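## Task

Using the green pencil gauge, draw a single line at least 20 cm long that tracks the curved edge of the board at the gauge's preset distance, leaving no other pencil marks on the board; afterwards set the gauge down on the bench, at rest and away from both the board and the bench dogs.

## Robot and tools

ROBOT. Two arms, left_arm and right_arm, each ending in a two-pad gripper. Loose objects may occasionally get a brief push from outside. Anything ending up off the table fails the task.

FRAME. All positions and orientations share one scene frame: origin at table-top height, halfway between the two nominal arm bases; +x points out over the table, +z up, and left_arm sits on the +y side (arm names do not match image sides). Positions are in metres, quaternions are written w first (qw, qx, qy, qz). Reported hand poses can be off by a few centimetres, more at long reach; a BASES line, if present, gives the true base positions.

GRIPPER GEOMETRY. Fingers point along the gripper's +z axis and open and close along its x axis. end_effector_position is the point between the pads; fingertips extend 17.5 mm past it. A housing sticks out about 10 cm toward the gripper's -y side and turns with it.

ROW FORMAT. Every commanded row has 20 numbers, even if one arm is idle: left_arm x, y, z, qw, qx, qy, qz, gripper position, force_limit, speed, then the same ten for right_arm. The first seven of each half are an absolute target pose for that gripper in the scene frame. position runs -1 to +1: +1 is fully open (50 mm gap), about -0.65 brings the pads together, -1 means close until the object stops them (use this to grip). force_limit -1 to +1 sets pad force: about 20 N at -1, 102 N at 0, 185 N at +1 (actual grip can be ~15 N higher). speed -1 to +1 sets jaw speed: 20, 85, 150 mm/s at -1, 0, +1. To keep an arm or gripper unchanged, resend exactly the pose and the three gripper numbers you last sent (0 is a real command). Keep a fixed quaternion rather than copying the drifted one from a result.

execute_actions. Argument actions holds zero or one item. Empty list: just read the state (pictures included). {"rows": [...], "steps": n}: 1 to 15 rows, n up to 15 steps of 1/30 s (default 15, minimum 6); one row per step, the last row repeats. {"steps": n} alone: wait until n steps (max 300) have elapsed since the previous result, reply time included. Refused (nothing sent) if any target lies more than 0.6 m from that arm's last reported position along any of its gripper axes. cameras: list of names, ["all"], or []; pictures come only with an empty action list or when requested. The result is taken 6 steps before the action ends; those steps run afterwards.

move. target is one row or a list of up to 15 rows (absolute poses). speed: path top speed in m/s, 0.002 to 0.5, default 0.25 (rotation up to twice that in rad/s); one value or one per target. blend: corner rounding in metres for lists, default 0. blocking=false returns about 0.5 s after the start. Paths run straight, end together, last 0.5 to 10 s (cut at 10 s), and ignore obstacles and the other arm. Faster moves lag and stray more. Finger numbers of the first target are sent at the start; those of later targets only after everything comes to rest there. The result adds a move: line: done, off_target, moving, held or fault, plus limits=paced (pose clipped) or limits=held (steps withheld). Done means within 3 mm and 2 degrees; it says nothing about contact.

wait: seconds 0 to 10; lets a running move continue. stop: brakes the current move (needs room; fingers keep moving). zoom_image: camera cam_high or cam_low, region [x0, y0, x1, y1] in pixels, at most 504 by 504, of that camera's latest image. finished_scene: scene = current number (1 or 2); irreversible, grades the scene and starts the next.

CONTROLLER. Each step the commanded pose is clipped to within 70 mm and 16 degrees of the measured pose; far targets need several actions. A clearance check withholds commands that bring the arms too close (fingers to fingers excepted), but contact can still happen.

RESULT LINES. object_status: 0 moving, 1 blocked while opening, 2 blocked while closing (a grip), 3 reached requested position or pads met (usually nothing held). Confirm a grip by reading 2. position_measured counts: gap about (250 - counts) x 0.202 mm. Joint velocities may read within noise (velocities then omitted). Joint torques, external joint torques and flange force (gripper axes) reveal contact and load; they carry error. Hand target shows the pose being driven toward. MOTOR HOT warns of overheating.

CAMERAS. cam_high and cam_low, both 672x504, with the calibration supplied (intrinsics, distortion, T_world_to_cam); actual poses may differ slightly.

AVOID. Pushing even slightly past a firm contact (stiff arms fault easily); a net force of 144 N or joint contact torque at its limit stops the arm for 10 s; after such a stop, release a gripped fixed object before moving. Fast impacts, drops, releasing moving objects, arm-to-arm contact, and objects falling. Paths passing near an arm's own base or with the wrist near its first joint axis, which can flip the shoulder posture. Long holding of loads, stretched arms, or pushing toward unreachable poses, which overheat motors and brake the arm for 30 s or more.

Each tool is called after "Request:" as name(argument=value, ...), one argument or row to a line, values as JSON.

## Session

Request:
execute_actions(
  actions=[],
  cameras=["all"],
)

Scene clock: 0.00 s of 4800.00 s.
left_arm: end_effector_position=(+0.5930, +0.3773, +0.1084) position_measured=3 object_status=3 end_effector_quat_wxyz=(-0.134, -0.498, +0.856, -0.036) | right_arm: end_effector_position=(+0.9738, -0.2133, +0.1705) position_measured=3 object_status=3 end_effector_quat_wxyz=(+0.083, +0.876, -0.458, +0.126)
Joint positions: left_arm=[-0.039 0.421 1.783 -0.223 1.141 -2.543] | right_arm=[0.455 1.169 0.308 -0.303 1.639 2.94]
Joint velocities: within noise
Joint torques (N m): no reading
External joint torques (N m): no reading
Flange force (N): no reading
Hand target: left_arm +0.5930, +0.3773, +0.1084; -0.134, -0.498, +0.856, -0.036 | right_arm +0.9738, -0.2133, +0.1705; +0.083, +0.876, -0.458, +0.126

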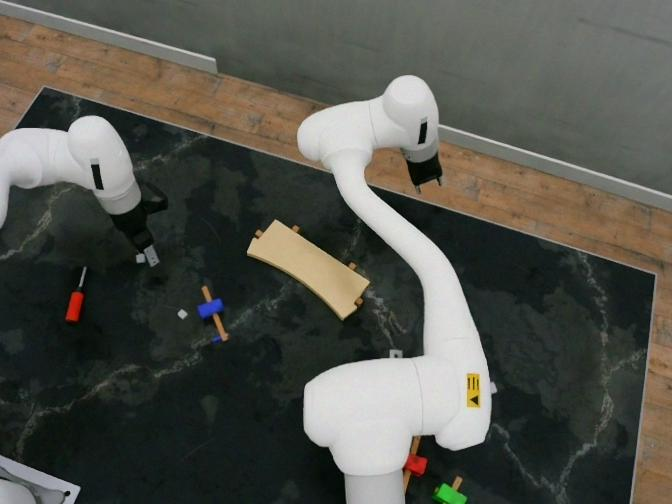

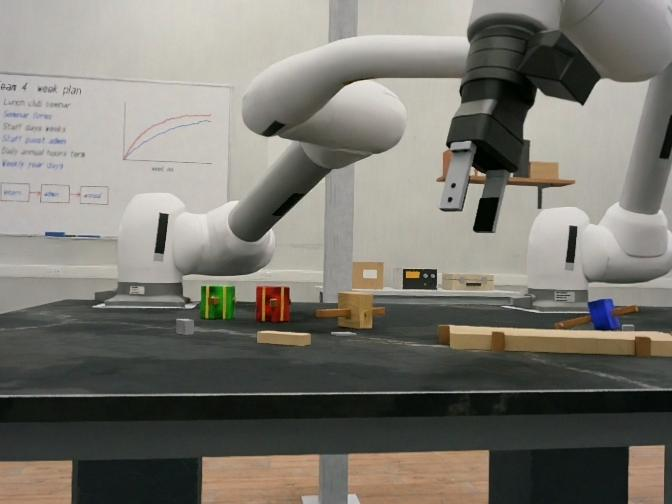

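Request:
zoom_image(
  camera="cam_high",
  region=[230, 200, 400, 330],
)

Request:
zoom_image(
  camera="cam_high",
  region=[370, 420, 500, 504],
)

Request:
zoom_image(
  camera="cam_high",
  region=[130, 240, 270, 360],
)

Request:
zoom_image(
  camera="cam_low",
  region=[150, 260, 400, 380],
)

Request:
zoom_image(
  camera="cam_low",
  region=[420, 260, 672, 400],
)

Scaled by 2.965 from the camera's 672x504 image, which has a finer 960x720 frame.

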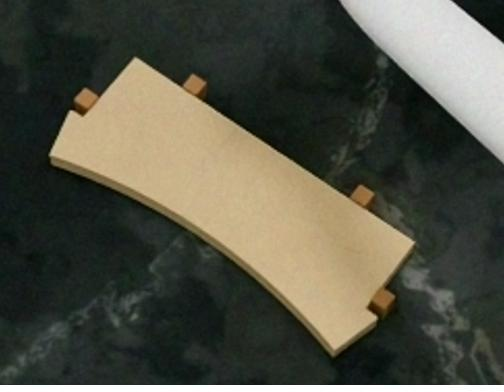

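Scaled by 3.877 from the camera's 672x504 image, which has a finer 960x720 frame.

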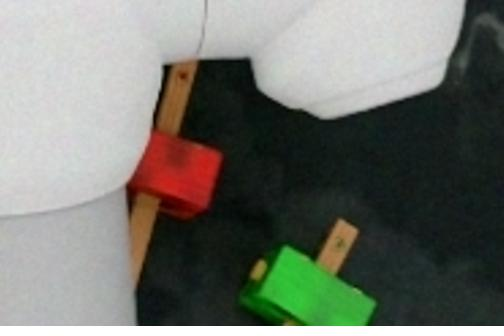

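Scaled by 3.600 from the camera's 672x504 image, which has a finer 960x720 frame.

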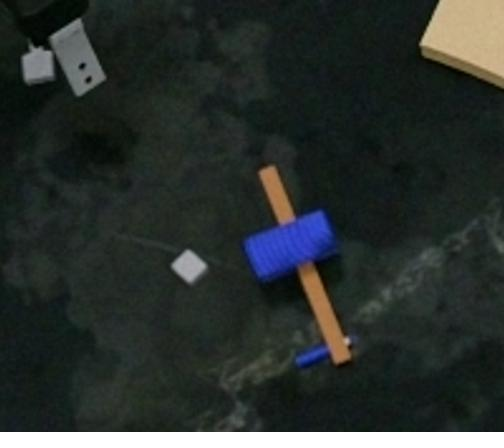

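Scaled by 2.016 from the camera's 672x504 image, which has a finer 960x720 frame.

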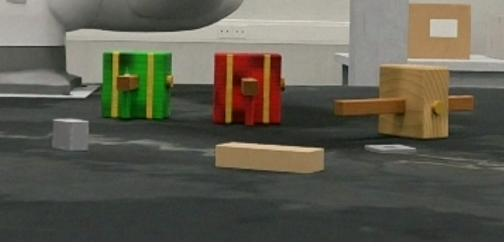

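Scaled by 2.000 from the camera's 672x504 image, which has a finer 960x720 frame.

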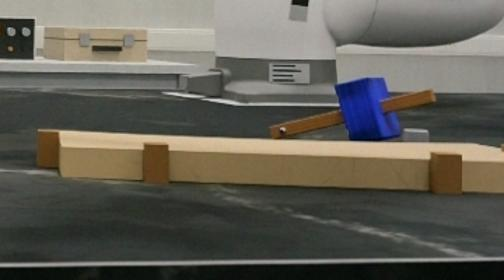

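Request:
move(
  target=[
    [0.593,0.3773,0.1084,-0.134,-0.498,0.856,-0.036,0,0,0,0.75,-0.45,0.35,0,0.876,-0.458,0,1,-1,0],
    [0.593,0.3773,0.1084,-0.134,-0.498,0.856,-0.036,0,0,0,0.5,-0.85,0.35,0,0.966,-0.259,0,1,-1,0],
  ],
  blend=0.1,
)

Scene clock: 5.90 s of 4800.00 s.
left_arm: end_effector_position=(+0.5930, +0.3773, +0.1084) position_measured=152 object_status=3 end_effector_quat_wxyz=(-0.134, -0.498, +0.856, -0.036) | right_arm: end_effector_position=(+0.5000, -0.8499, +0.3500) position_measured=3 object_status=3 end_effector_quat_wxyz=(+0.000, +0.966, -0.259, +0.000)
Joint positions: left_arm=[-0.038 0.421 1.783 -0.223 1.14 -2.543] | right_arm=[-0.382 0.114 1.688 0 1.34 1.688]
Joint velocities: within noise
Joint torques (N m): left_arm=[-2 -79.55 -34.27 2.9 0.72 -0.25] | right_arm=[0.29 -52.39 -39.7 3.99 -0.19 0.08]
External joint torques (N m): left_arm=[2.13 3.28 0.66 -0.04 -0.16 0.27] | right_arm=[-0.09 -2.71 -3.17 0.36 0.18 -0.08]
Flange force (N): left_arm=[-5.3 -1.1 2.7] | right_arm=[1.4 0.0 -5.8]
Hand target: left_arm +0.5930, +0.3773, +0.1084; -0.134, -0.498, +0.856, -0.036 | right_arm +0.5000, -0.8500, +0.3500; +0.000, +0.966, -0.259, +0.000
Off the commanded pose: left_arm 0.000 m, 0 deg | right_arm 0.000 m, 0 deg.
Kept back: nothing.
move: done; blend cut to 0 m at target 1

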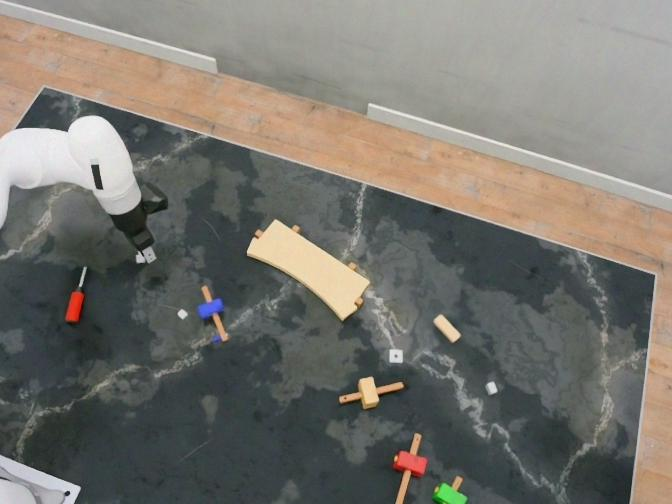

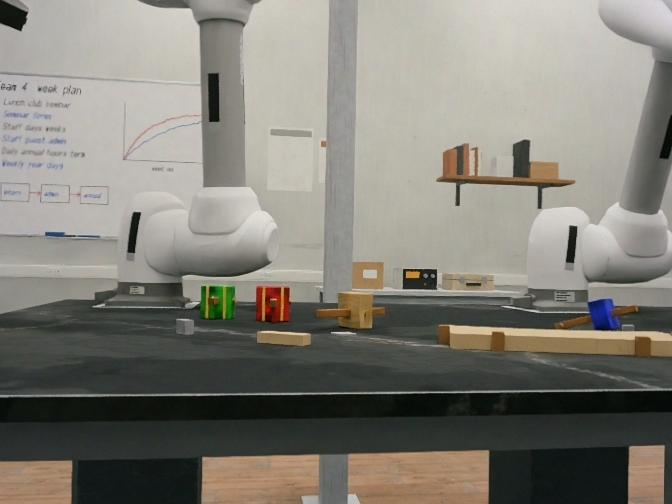

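Request:
zoom_image(
  camera="cam_high",
  region=[330, 370, 500, 504],
)

Request:
zoom_image(
  camera="cam_low",
  region=[180, 270, 310, 350],
)

Request:
zoom_image(
  camera="cam_low",
  region=[300, 270, 400, 350],
)

Request:
zoom_image(
  camera="cam_low",
  region=[540, 280, 660, 350],
)

Request:
zoom_image(
  camera="cam_high",
  region=[410, 460, 500, 504],
)

Scaled by 2.965 from the camera's 672x504 image, which has a finer 960x720 frame.

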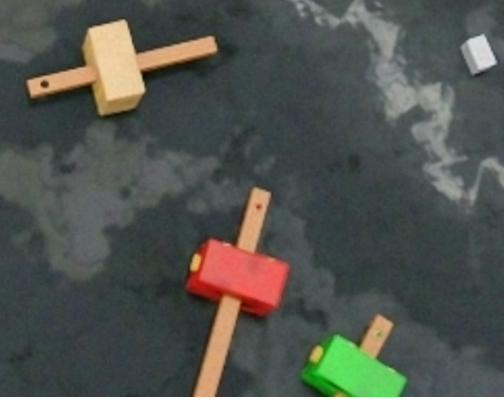

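Scaled by 3.877 from the camera's 672x504 image, which has a finer 960x720 frame.

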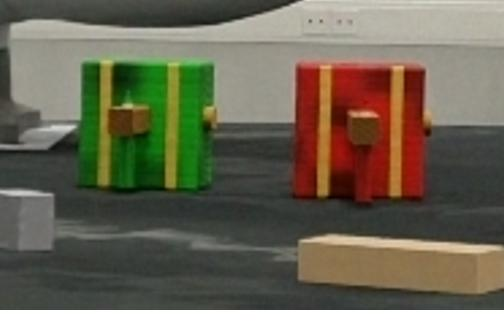

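Scaled by 5.040 from the camera's 672x504 image, which has a finer 960x720 frame.

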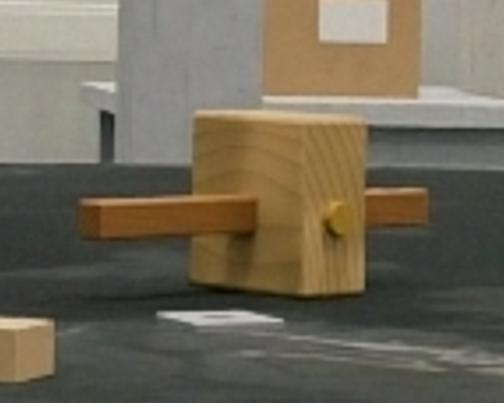

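Scaled by 4.200 from the camera's 672x504 image, which has a finer 960x720 frame.

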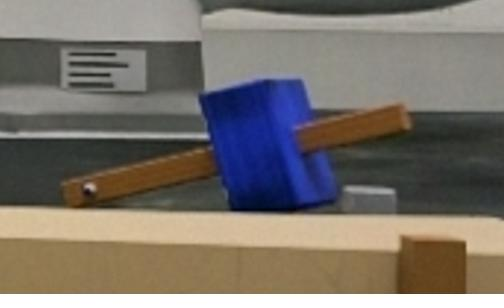

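Scaled by 5.600 from the camera's 672x504 image, which has a finer 960x720 frame.

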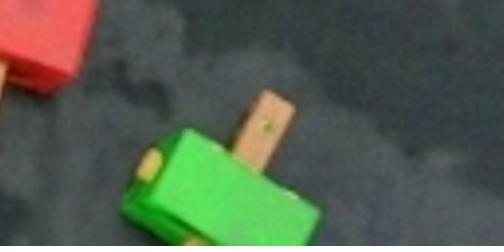

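Request:
zoom_image(
  camera="cam_low",
  region=[195, 280, 240, 325],
)

Request:
zoom_image(
  camera="cam_low",
  region=[250, 280, 295, 325],
)

Request:
zoom_image(
  camera="cam_high",
  region=[440, 470, 474, 504],
)

Request:
zoom_image(
  camera="cam_high",
  region=[195, 320, 235, 350],
)

Request:
zoom_image(
  camera="cam_low",
  region=[545, 290, 645, 340],
)

Scaled by 11.200 from the camera's 672x504 image, which has a finer 960x720 frame.

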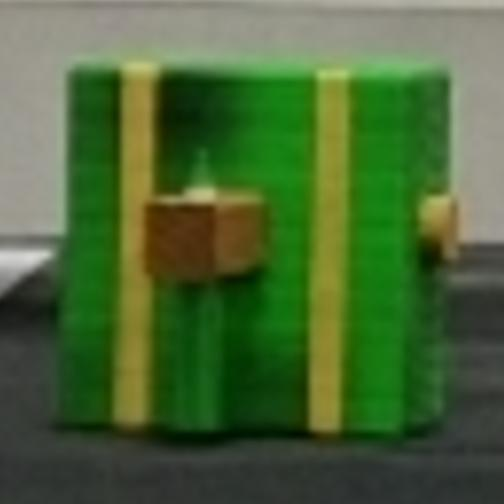

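Scaled by 11.200 from the camera's 672x504 image, which has a finer 960x720 frame.

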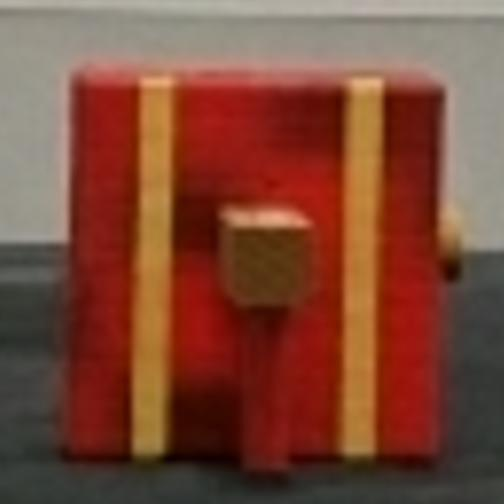

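Scaled by 14.824 from the camera's 672x504 image, which has a finer 960x720 frame.

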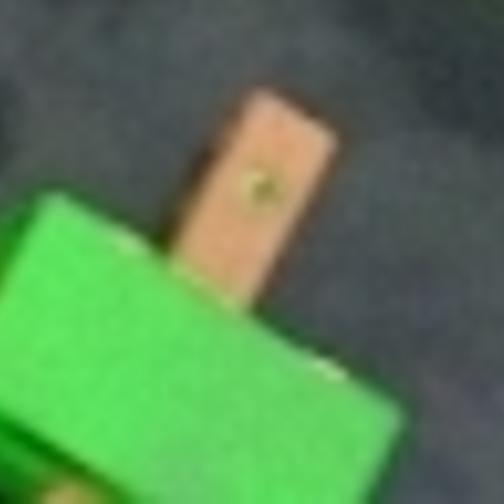

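Scaled by 12.600 from the camera's 672x504 image, which has a finer 960x720 frame.

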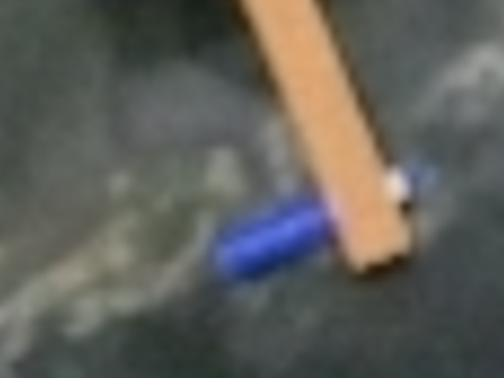

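Scaled by 5.040 from the camera's 672x504 image, which has a finer 960x720 frame.

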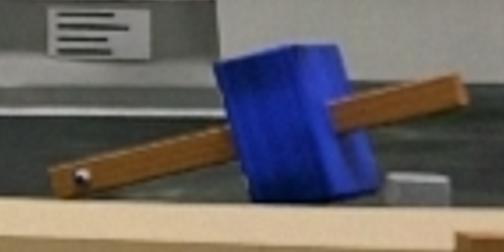

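Request:
move(
  target=[0.593,0.3773,0.1084,-0.134,-0.498,0.856,-0.036,0,0,0,0.33,-0.47,0.2,0,0.9925,-0.1219,0,1,-1,0],
)

Scene clock: 16.70 s of 4800.00 s.
left_arm: end_effector_position=(+0.5930, +0.3773, +0.1084) position_measured=152 object_status=3 end_effector_quat_wxyz=(-0.134, -0.498, +0.856, -0.036) | right_arm: end_effector_position=(+0.3300, -0.4701, +0.2000) position_measured=3 object_status=3 end_effector_quat_wxyz=(+0.000, +0.993, -0.122, +0.000)
Joint positions: left_arm=[-0.038 0.421 1.783 -0.223 1.14 -2.543] | right_arm=[0.338 -0.07 2.167 0 1.045 2.128]
Joint velocities: within noise
Joint torques (N m): left_arm=[-1.14 -78.63 -34.19 2.87 0.57 -0.12] | right_arm=[3.68 -29.19 -35.38 3.87 -0.35 -0.63]
External joint torques (N m): left_arm=[1.29 2.44 0.65 -0.01 -0.01 0.14] | right_arm=[-3.77 -1.38 -2.63 -0.03 0.31 0.63]
Flange force (N): left_arm=[-3.4 -0.9 2.0] | right_arm=[5.1 5.1 -5.1]
Hand target: left_arm +0.5930, +0.3773, +0.1084; -0.134, -0.498, +0.856, -0.036 | right_arm +0.3300, -0.4700, +0.2000; +0.000, +0.993, -0.122, +0.000
Off the commanded pose: left_arm 0.000 m, 0 deg | right_arm 0.000 m, 0 deg.
Kept back: nothing.
move: done

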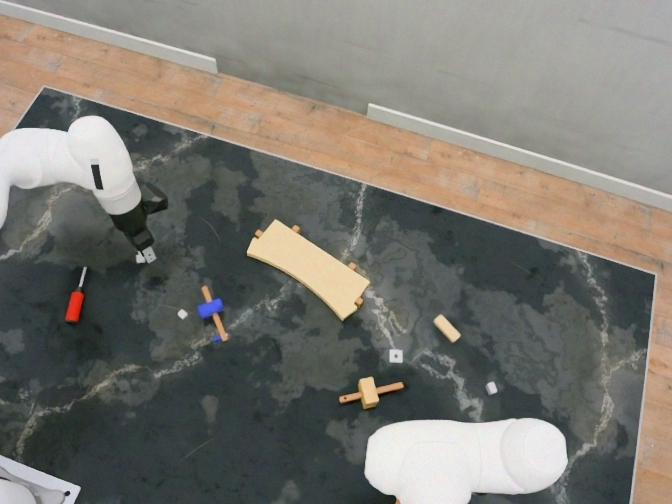

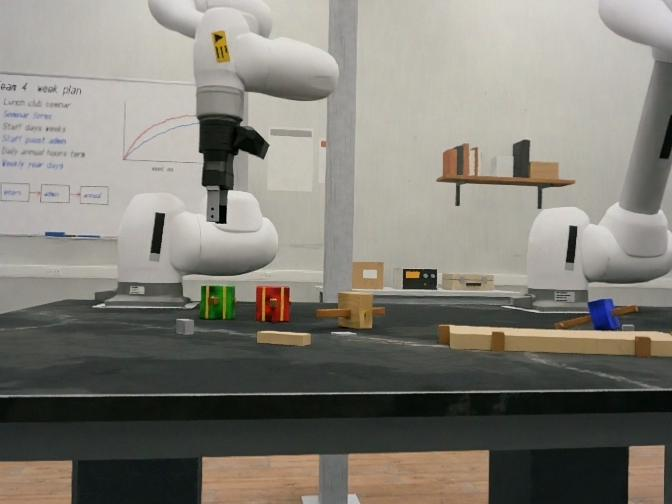

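Request:
move(
  target=[0.593,0.3773,0.1084,-0.134,-0.498,0.856,-0.036,0,0,0,0.53,-0.42,0.12,0,0.9925,-0.1219,0,-1,-1,0],
)

Request:
zoom_image(
  camera="cam_high",
  region=[360, 330, 480, 430],
)

Request:
zoom_image(
  camera="cam_low",
  region=[160, 210, 300, 340],
)

Scene clock: 18.57 s of 4800.00 s.
left_arm: end_effector_position=(+0.5930, +0.3773, +0.1084) position_measured=152 object_status=3 end_effector_quat_wxyz=(-0.134, -0.498, +0.856, -0.036) | right_arm: end_effector_position=(+0.5299, -0.4200, +0.1201) position_measured=251 object_status=3 end_effector_quat_wxyz=(+0.000, +0.993, -0.122, +0.000)
Joint positions: left_arm=[-0.038 0.421 1.783 -0.223 1.14 -2.543] | right_arm=[0.317 0.319 1.885 0 0.938 2.107]
Joint velocities: within noise
Joint torques (N m): left_arm=[-1.49 -79.79 -34.13 2.8 0.56 -0.21] | right_arm=[0.57 -64.8 -33.69 3.37 -0.21 -0.3]
External joint torques (N m): left_arm=[1.18 3.63 0.52 0.04 0 0.23] | right_arm=[-0.57 -3.94 -1.71 0.21 0.17 0.3]
Flange force (N): left_arm=[-4.5 -2.5 2.7] | right_arm=[-1.4 1.4 -5.6]
Hand target: left_arm +0.5930, +0.3773, +0.1084; -0.134, -0.498, +0.856, -0.036 | right_arm +0.5300, -0.4200, +0.1200; +0.000, +0.993, -0.122, +0.000
Off the commanded pose: left_arm 0.000 m, 0 deg | right_arm 0.000 m, 0 deg.
Kept back: nothing.
move: done

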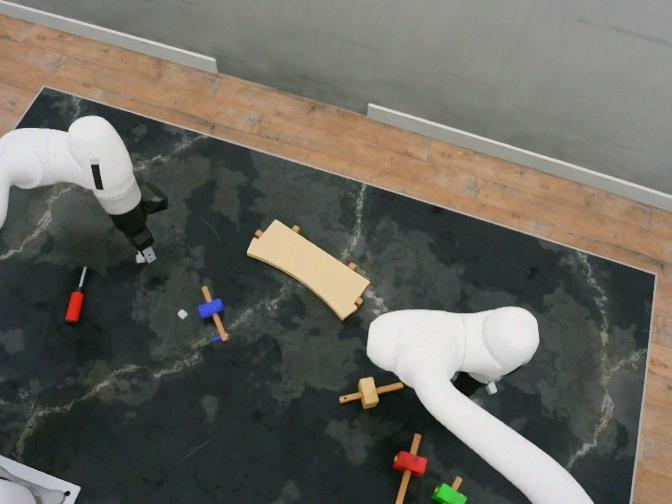

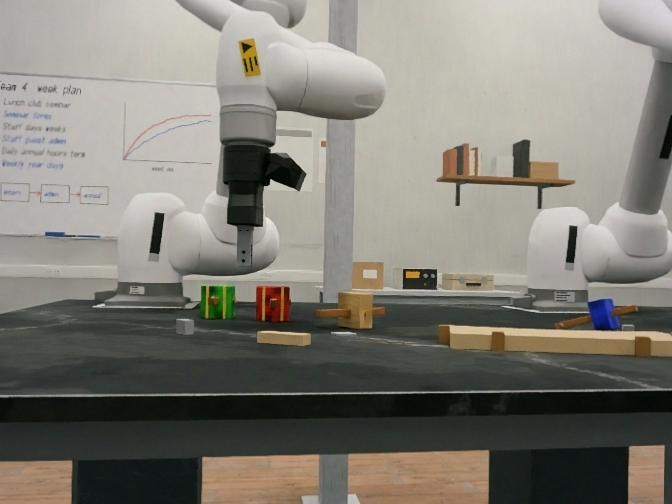

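Scaled by 4.200 from the camera's 672x504 image, which has a finer 960x720 frame.

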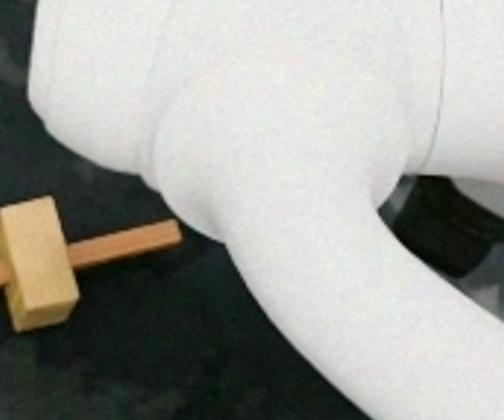

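Scaled by 3.600 from the camera's 672x504 image, which has a finer 960x720 frame.

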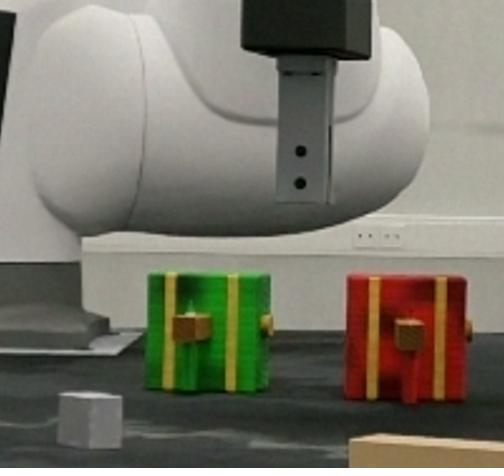

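Request:
move(
  target=[0.593,0.3773,0.1084,-0.134,-0.498,0.856,-0.036,0,0,0,0.75,-0.2,0.12,0,0.9925,-0.1219,0,-1,-1,0],
)

Request:
zoom_image(
  camera="cam_high",
  region=[330, 230, 460, 330],
)

Request:
zoom_image(
  camera="cam_low",
  region=[260, 200, 400, 340],
)

Scene clock: 20.93 s of 4800.00 s.
left_arm: end_effector_position=(+0.5930, +0.3773, +0.1084) position_measured=152 object_status=3 end_effector_quat_wxyz=(-0.134, -0.498, +0.856, -0.036) | right_arm: end_effector_position=(+0.7499, -0.2001, +0.1200) position_measured=251 object_status=3 end_effector_quat_wxyz=(+0.000, +0.993, -0.122, +0.000) end_effector_velocity=(+0.001, +0.001, +0.000) end_effector_angular_velocity=(-0.002, +0.001, +0.001)
Joint positions: left_arm=[-0.038 0.421 1.783 -0.223 1.14 -2.543] | right_arm=[0.475 0.734 1.208 0 1.2 2.265]
Joint velocities: left_arm=[within noise] | right_arm=[0 0.003 -0.006 -0.001 0.004 0]
Joint torques (N m): left_arm=[-1.59 -79.1 -34.46 2.74 0.59 -0.16] | right_arm=[-0.17 -112.14 -37.34 3.88 -0.11 -0.35]
External joint torques (N m): left_arm=[1.52 3.07 0.84 0.11 -0.04 0.18] | right_arm=[0.25 -0.44 -3.65 0.26 0.06 0.35]
Flange force (N): left_arm=[-4.2 -1.1 2.6] | right_arm=[7.0 -7.1 -3.3]
Hand target: left_arm +0.5930, +0.3773, +0.1084; -0.134, -0.498, +0.856, -0.036 | right_arm +0.7500, -0.2000, +0.1200; +0.000, +0.993, -0.122, +0.000
Off the commanded pose: left_arm 0.000 m, 0 deg | right_arm 0.000 m, 0 deg.
Kept back: nothing.
move: done

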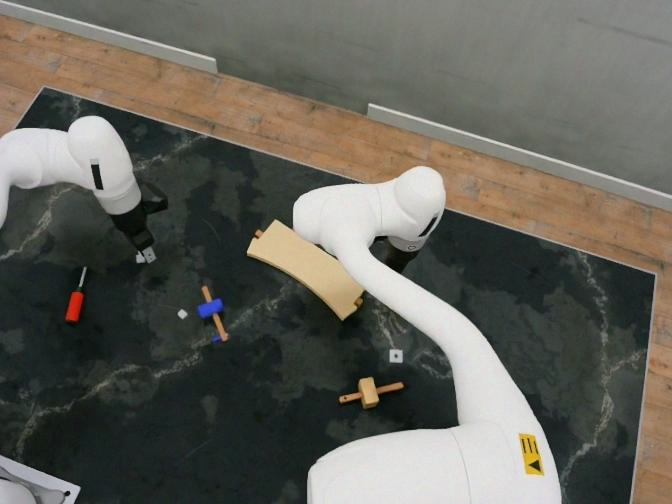

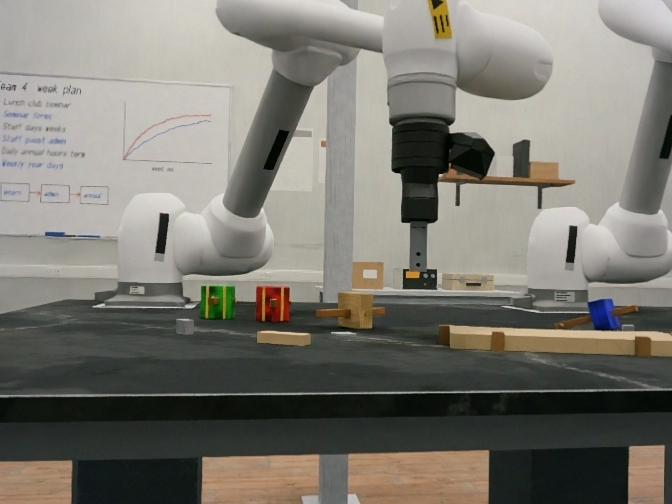

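Scaled by 3.877 from the camera's 672x504 image, which has a finer 960x720 frame.

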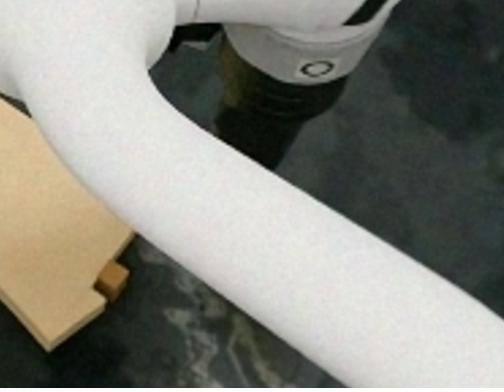

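Scaled by 3.600 from the camera's 672x504 image, which has a finer 960x720 frame.

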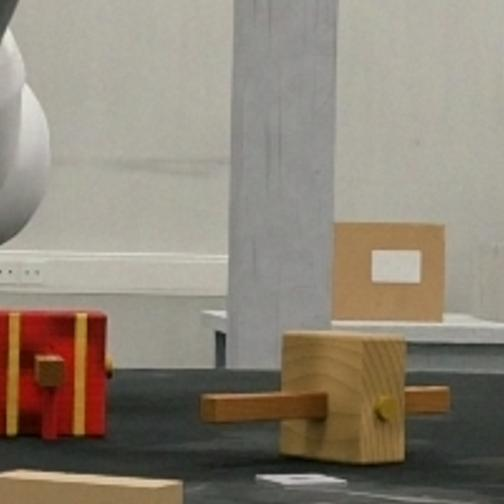

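Request:
move(
  target=[
    [0.593,0.3,0.2,0,0,1,0,-1,-1,0,0.62,-0.3,0.12,-0.0367,0.9465,-0.1163,0.2984,-1,-1,0],
    [0.58,0.09,0.1,0,0,1,0,-1,-1,0,0.58,-0.33,0.1,-0.0367,0.9465,-0.1163,0.2984,-1,-1,0],
  ],
  blend=0.05,
)

Request:
zoom_image(
  camera="cam_high",
  region=[360, 300, 500, 420],
)

Request:
zoom_image(
  camera="cam_high",
  region=[200, 230, 320, 350],
)

Request:
zoom_image(
  camera="cam_low",
  region=[200, 180, 360, 340],
)

Request:
zoom_image(
  camera="cam_low",
  region=[440, 180, 600, 340],
)

Scene clock: 28.57 s of 4800.00 s.
left_arm: end_effector_position=(+0.5800, +0.0901, +0.1001) position_measured=251 object_status=3 end_effector_quat_wxyz=(+0.000, +0.000, +1.000, +0.000) | right_arm: end_effector_position=(+0.5800, -0.3300, +0.1000) position_measured=251 object_status=3 end_effector_quat_wxyz=(-0.037, +0.947, -0.116, +0.298)
Joint positions: left_arm=[-0.536 0.434 1.756 0 0.952 -2.101] | right_arm=[0.526 0.316 2.062 -0.935 0.349 3.142]
Joint velocities: within noise
Joint torques (N m): left_arm=[-0.72 -85.38 -35.29 3.35 0.08 -0.11] | right_arm=[0.48 -60.32 -27.36 0.93 -0.59 -0.22]
External joint torques (N m): left_arm=[0.28 6.57 0.35 0.07 -0.12 0.11] | right_arm=[-0.55 -2.23 -2.1 0.32 0.1 0.26]
Flange force (N): left_arm=[-7.3 -3.2 6.7] | right_arm=[0.0 0.0 0.0]
Hand target: left_arm +0.5800, +0.0900, +0.1000; +0.000, +0.000, +1.000, +0.000 | right_arm +0.5800, -0.3300, +0.1000; -0.037, +0.947, -0.116, +0.298
Off the commanded pose: left_arm 0.000 m, 0 deg | right_arm 0.000 m, 0 deg.
Kept back: nothing.
move: done

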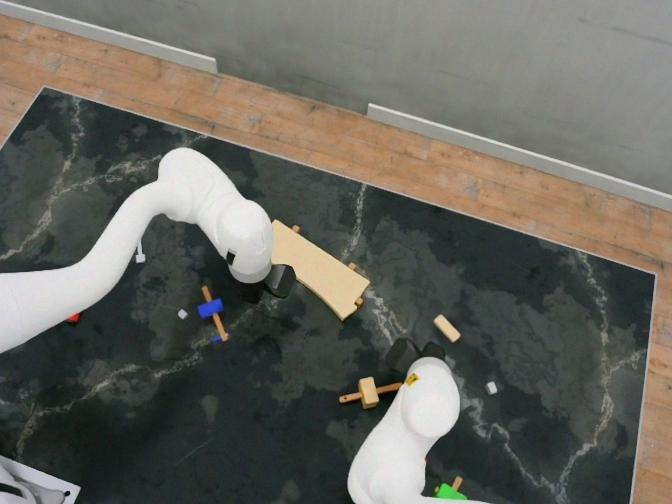

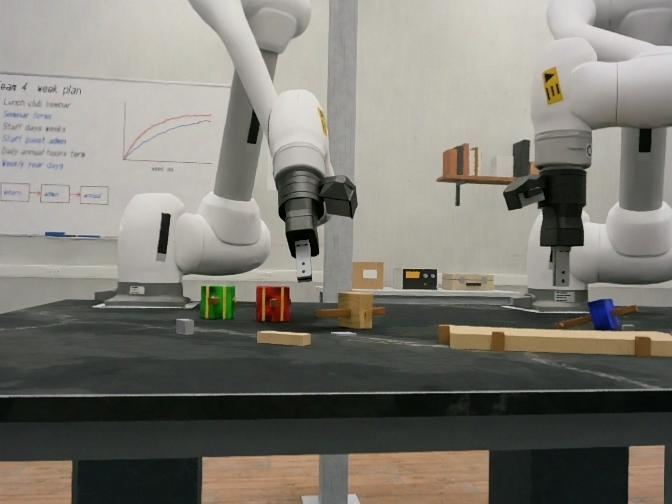

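Scaled by 3.600 from the camera's 672x504 image, which has a finer 960x720 frame.

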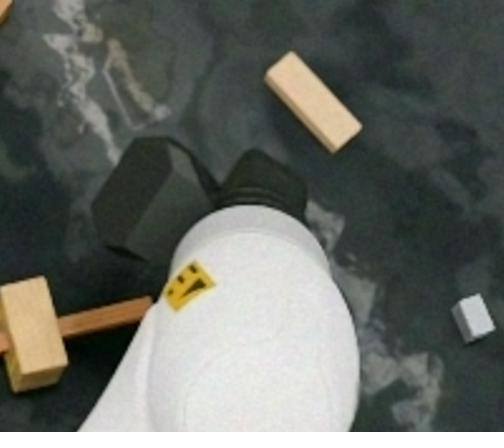

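Scaled by 4.200 from the camera's 672x504 image, which has a finer 960x720 frame.

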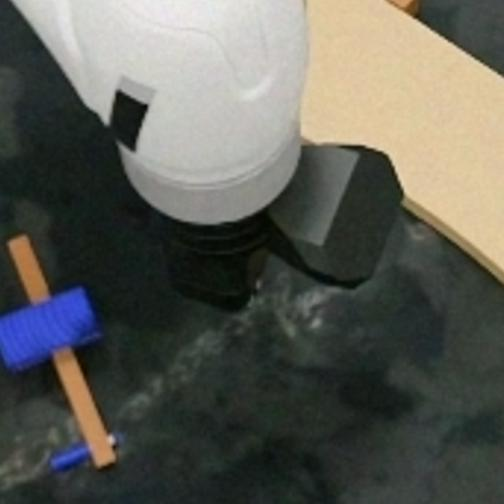

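Scaled by 3.150 from the camera's 672x504 image, which has a finer 960x720 frame.

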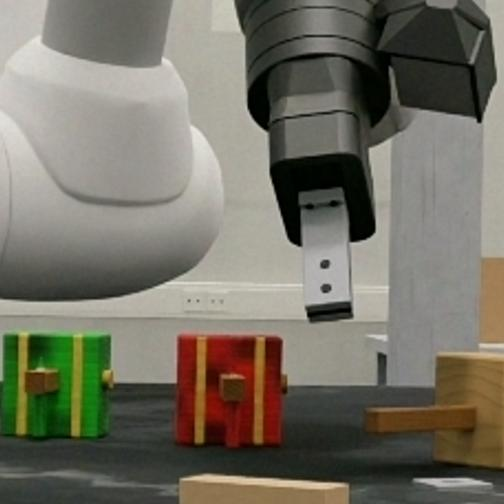

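Scaled by 3.150 from the camera's 672x504 image, which has a finer 960x720 frame.

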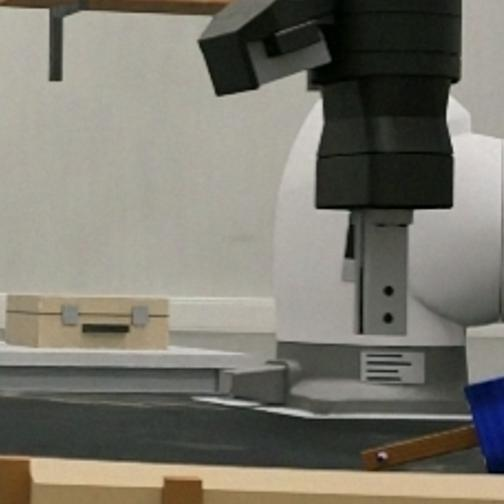

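Request:
move(
  target=[
    [0.55,0.25,0.2,0,0,1,0,-1,-1,0,0.45,-0.40,0.25,0.2148,0.9690,-0.1190,-0.0264,0.8,-1,0],
    [0.5,0.32,0.25,0,0,1,0,-1,-1,0,0.3116,-0.4152,0.1325,0.2148,0.9690,-0.1190,-0.0264,0.8,-1,0],
  ],
  blend=0.05,
)

Request:
zoom_image(
  camera="cam_low",
  region=[170, 200, 310, 340],
)

Request:
zoom_image(
  camera="cam_high",
  region=[372, 384, 512, 504],
)

Scene clock: 33.37 s of 4800.00 s.
left_arm: end_effector_position=(+0.5000, +0.3200, +0.2500) position_measured=251 object_status=3 end_effector_quat_wxyz=(+0.000, +0.000, +1.000, +0.000) | right_arm: end_effector_position=(+0.3116, -0.4152, +0.1325) position_measured=32 object_status=3 end_effector_quat_wxyz=(+0.215, +0.969, -0.119, -0.026)
Joint positions: left_arm=[-0.249 0.087 1.907 0 1.147 -1.814] | right_arm=[0.646 0.19 2.093 -0.297 1.214 2.59]
Joint velocities: within noise
Joint torques (N m): left_arm=[-1.58 -51.4 -40.03 3.73 -0.01 -0.29] | right_arm=[1.14 -49.35 -29.92 2.43 0.66 -0.31]
External joint torques (N m): left_arm=[1.58 3.09 0.82 0.11 -0.02 0.29] | right_arm=[-1.11 -2.47 -1.6 0.15 0.38 0.31]
Flange force (N): left_arm=[-4.1 2.6 3.2] | right_arm=[0.7 3.2 -3.9]
Hand target: left_arm +0.5000, +0.3200, +0.2500; +0.000, +0.000, +1.000, +0.000 | right_arm +0.3116, -0.4152, +0.1325; +0.215, +0.969, -0.119, -0.026
Off the commanded pose: left_arm 0.000 m, 0 deg | right_arm 0.000 m, 0 deg.
Kept back: nothing.
move: done

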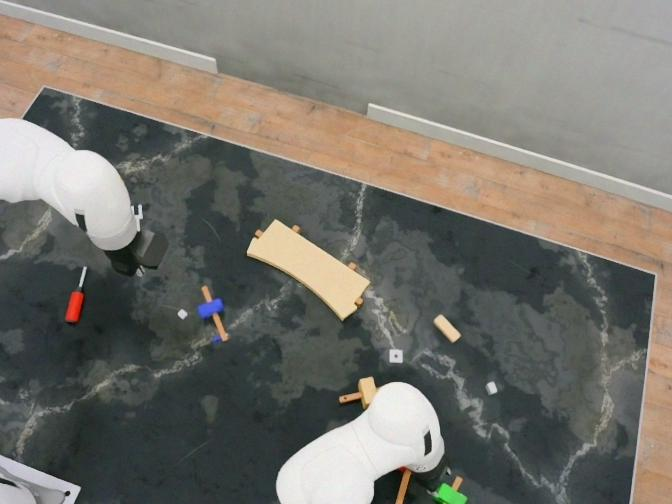

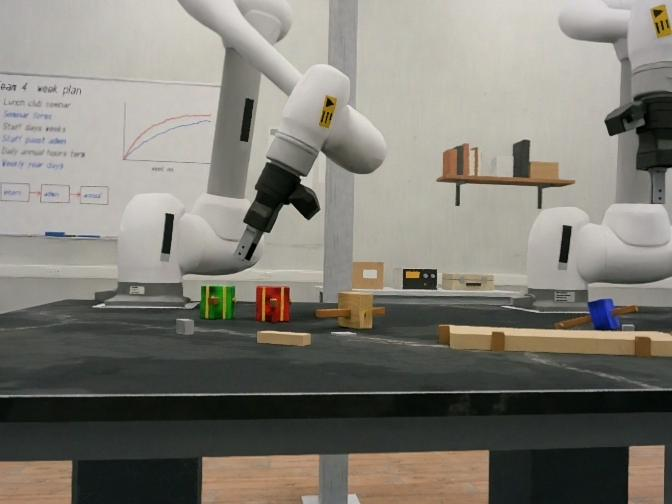

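Scaled by 3.600 from the camera's 672x504 image, which has a finer 960x720 frame.

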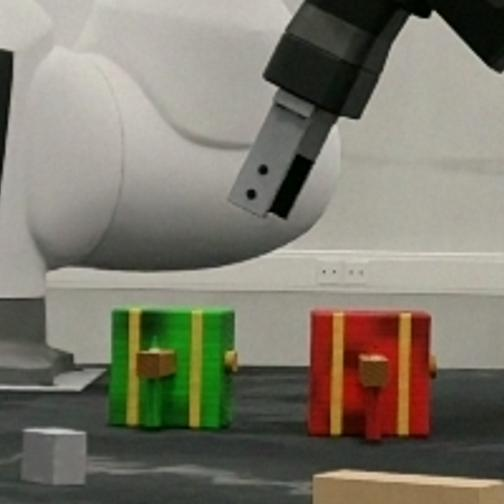

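Scaled by 3.600 from the camera's 672x504 image, which has a finer 960x720 frame.

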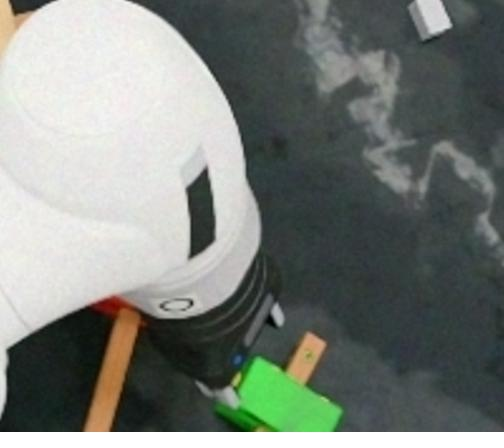

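Request:
move(
  target=[0.5,0.32,0.25,0,0,1,0,-1,-1,0,0.3045,-0.446,0.060,0.2148,0.9690,-0.1190,-0.0264,0.67,-1,0],
  speed=0.08,
)

Request:
zoom_image(
  camera="cam_low",
  region=[190, 260, 270, 340],
)

Request:
zoom_image(
  camera="cam_high",
  region=[412, 444, 472, 504],
)

Scene clock: 35.20 s of 4800.00 s.
left_arm: end_effector_position=(+0.5000, +0.3200, +0.2500) position_measured=251 object_status=3 end_effector_quat_wxyz=(+0.000, +0.000, +1.000, +0.000) | right_arm: end_effector_position=(+0.3045, -0.4460, +0.0601) position_measured=52 object_status=3 end_effector_quat_wxyz=(+0.215, +0.969, -0.119, -0.026)
Joint positions: left_arm=[-0.249 0.087 1.907 0 1.147 -1.814] | right_arm=[0.605 0.256 2.189 -0.337 1.051 2.616]
Joint velocities: within noise
Joint torques (N m): left_arm=[-1.19 -49.89 -39.98 3.83 0.03 -0.29] | right_arm=[-0.02 -51.32 -24.2 2.15 0.62 -0.48]
External joint torques (N m): left_arm=[1.44 1.74 0.97 0 -0.05 0.29] | right_arm=[0.13 -2 -1.98 -0.02 0.43 0.48]
Flange force (N): left_arm=[-1.7 2.8 2.5] | right_arm=[0.0 0.5 -5.0]
Hand target: left_arm +0.5000, +0.3200, +0.2500; +0.000, +0.000, +1.000, +0.000 | right_arm +0.3045, -0.4460, +0.0600; +0.215, +0.969, -0.119, -0.026
Off the commanded pose: left_arm 0.000 m, 0 deg | right_arm 0.000 m, 0 deg.
Kept back: nothing.
move: done

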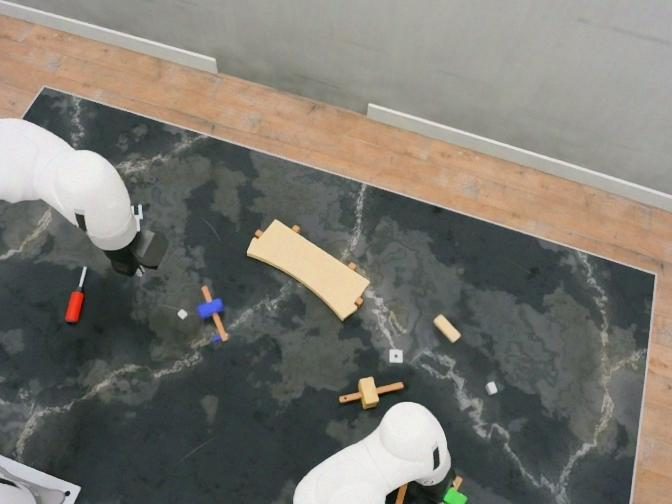

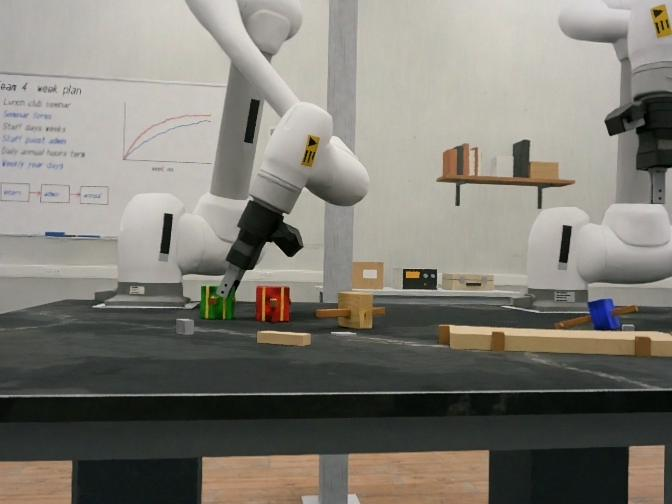

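Scaled by 6.300 from the camera's 672x504 image, which has a finer 960x720 frame.

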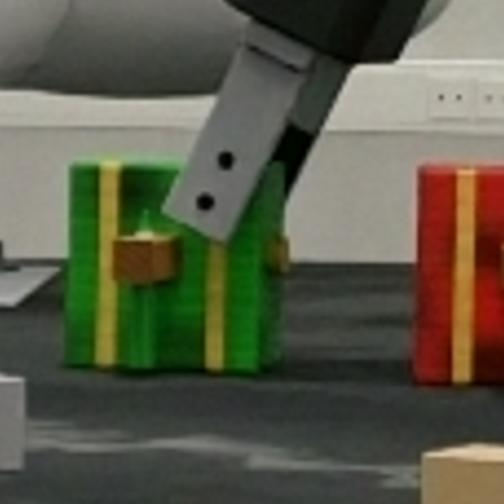

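Scaled by 8.400 from the camera's 672x504 image, which has a finer 960x720 frame.

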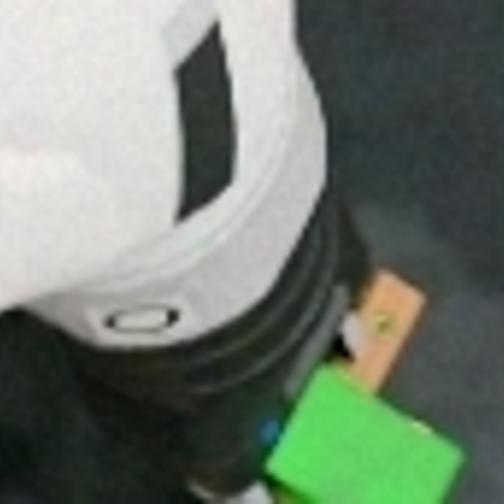

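Request:
move(
  target=[0.5,0.32,0.25,0,0,1,0,-1,-1,0,0.3045,-0.446,0.060,0.2148,0.9690,-0.1190,-0.0264,-1,-0.7,-0.7],
  speed=0.08,
)

Request:
zoom_image(
  camera="cam_low",
  region=[190, 260, 270, 340],
)

Request:
zoom_image(
  camera="cam_high",
  region=[412, 444, 472, 504],
)

Scene clock: 36.20 s of 4800.00 s.
left_arm: end_effector_position=(+0.5000, +0.3200, +0.2500) position_measured=251 object_status=3 end_effector_quat_wxyz=(+0.000, +0.000, +1.000, +0.000) | right_arm: end_effector_position=(+0.3045, -0.4460, +0.0600) position_measured=97 object_status=2 end_effector_quat_wxyz=(+0.215, +0.969, -0.119, -0.026)
Joint positions: left_arm=[-0.249 0.087 1.907 0 1.147 -1.814] | right_arm=[0.605 0.256 2.189 -0.337 1.051 2.616]
Joint velocities: within noise
Joint torques (N m): left_arm=[-1.72 -49.9 -40.08 3.9 0.15 -0.25] | right_arm=[0.51 -51.01 -24.23 1.94 0.94 -0.35]
External joint torques (N m): left_arm=[1.95 1.12 0.75 -0.04 -0.18 0.24] | right_arm=[-0.58 -2.11 -1.96 0.17 0.12 0.35]
Flange force (N): left_arm=[-1.3 3.7 2.0] | right_arm=[0.9 1.5 -4.2]
Hand target: left_arm +0.5000, +0.3200, +0.2500; +0.000, +0.000, +1.000, +0.000 | right_arm +0.3045, -0.4460, +0.0600; +0.215, +0.969, -0.119, -0.026
Off the commanded pose: left_arm 0.000 m, 0 deg | right_arm 0.000 m, 0 deg.
Kept back: nothing.
move: done

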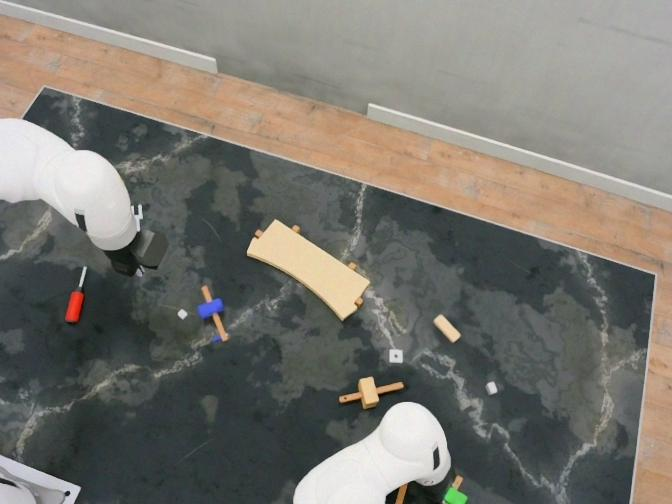

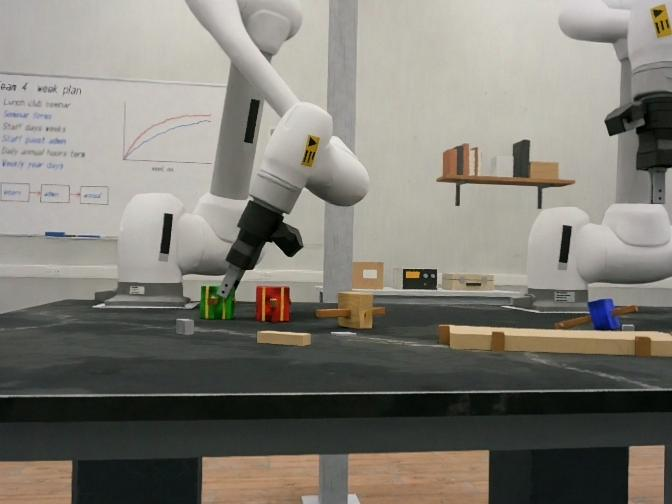

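Scaled by 6.300 from the camera's 672x504 image, which has a finer 960x720 frame.

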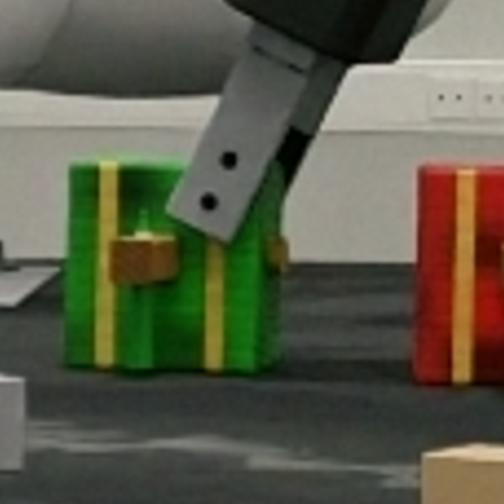

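Scaled by 8.400 from the camera's 672x504 image, which has a finer 960x720 frame.

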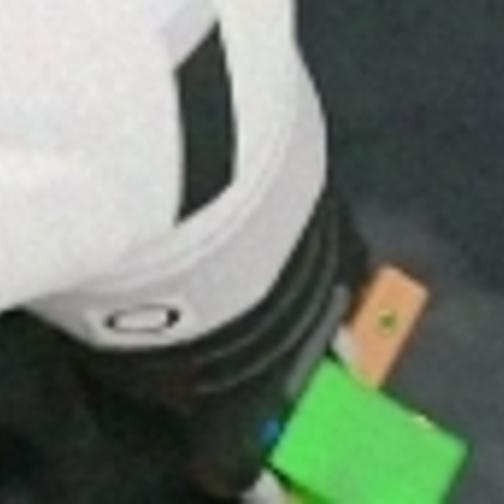

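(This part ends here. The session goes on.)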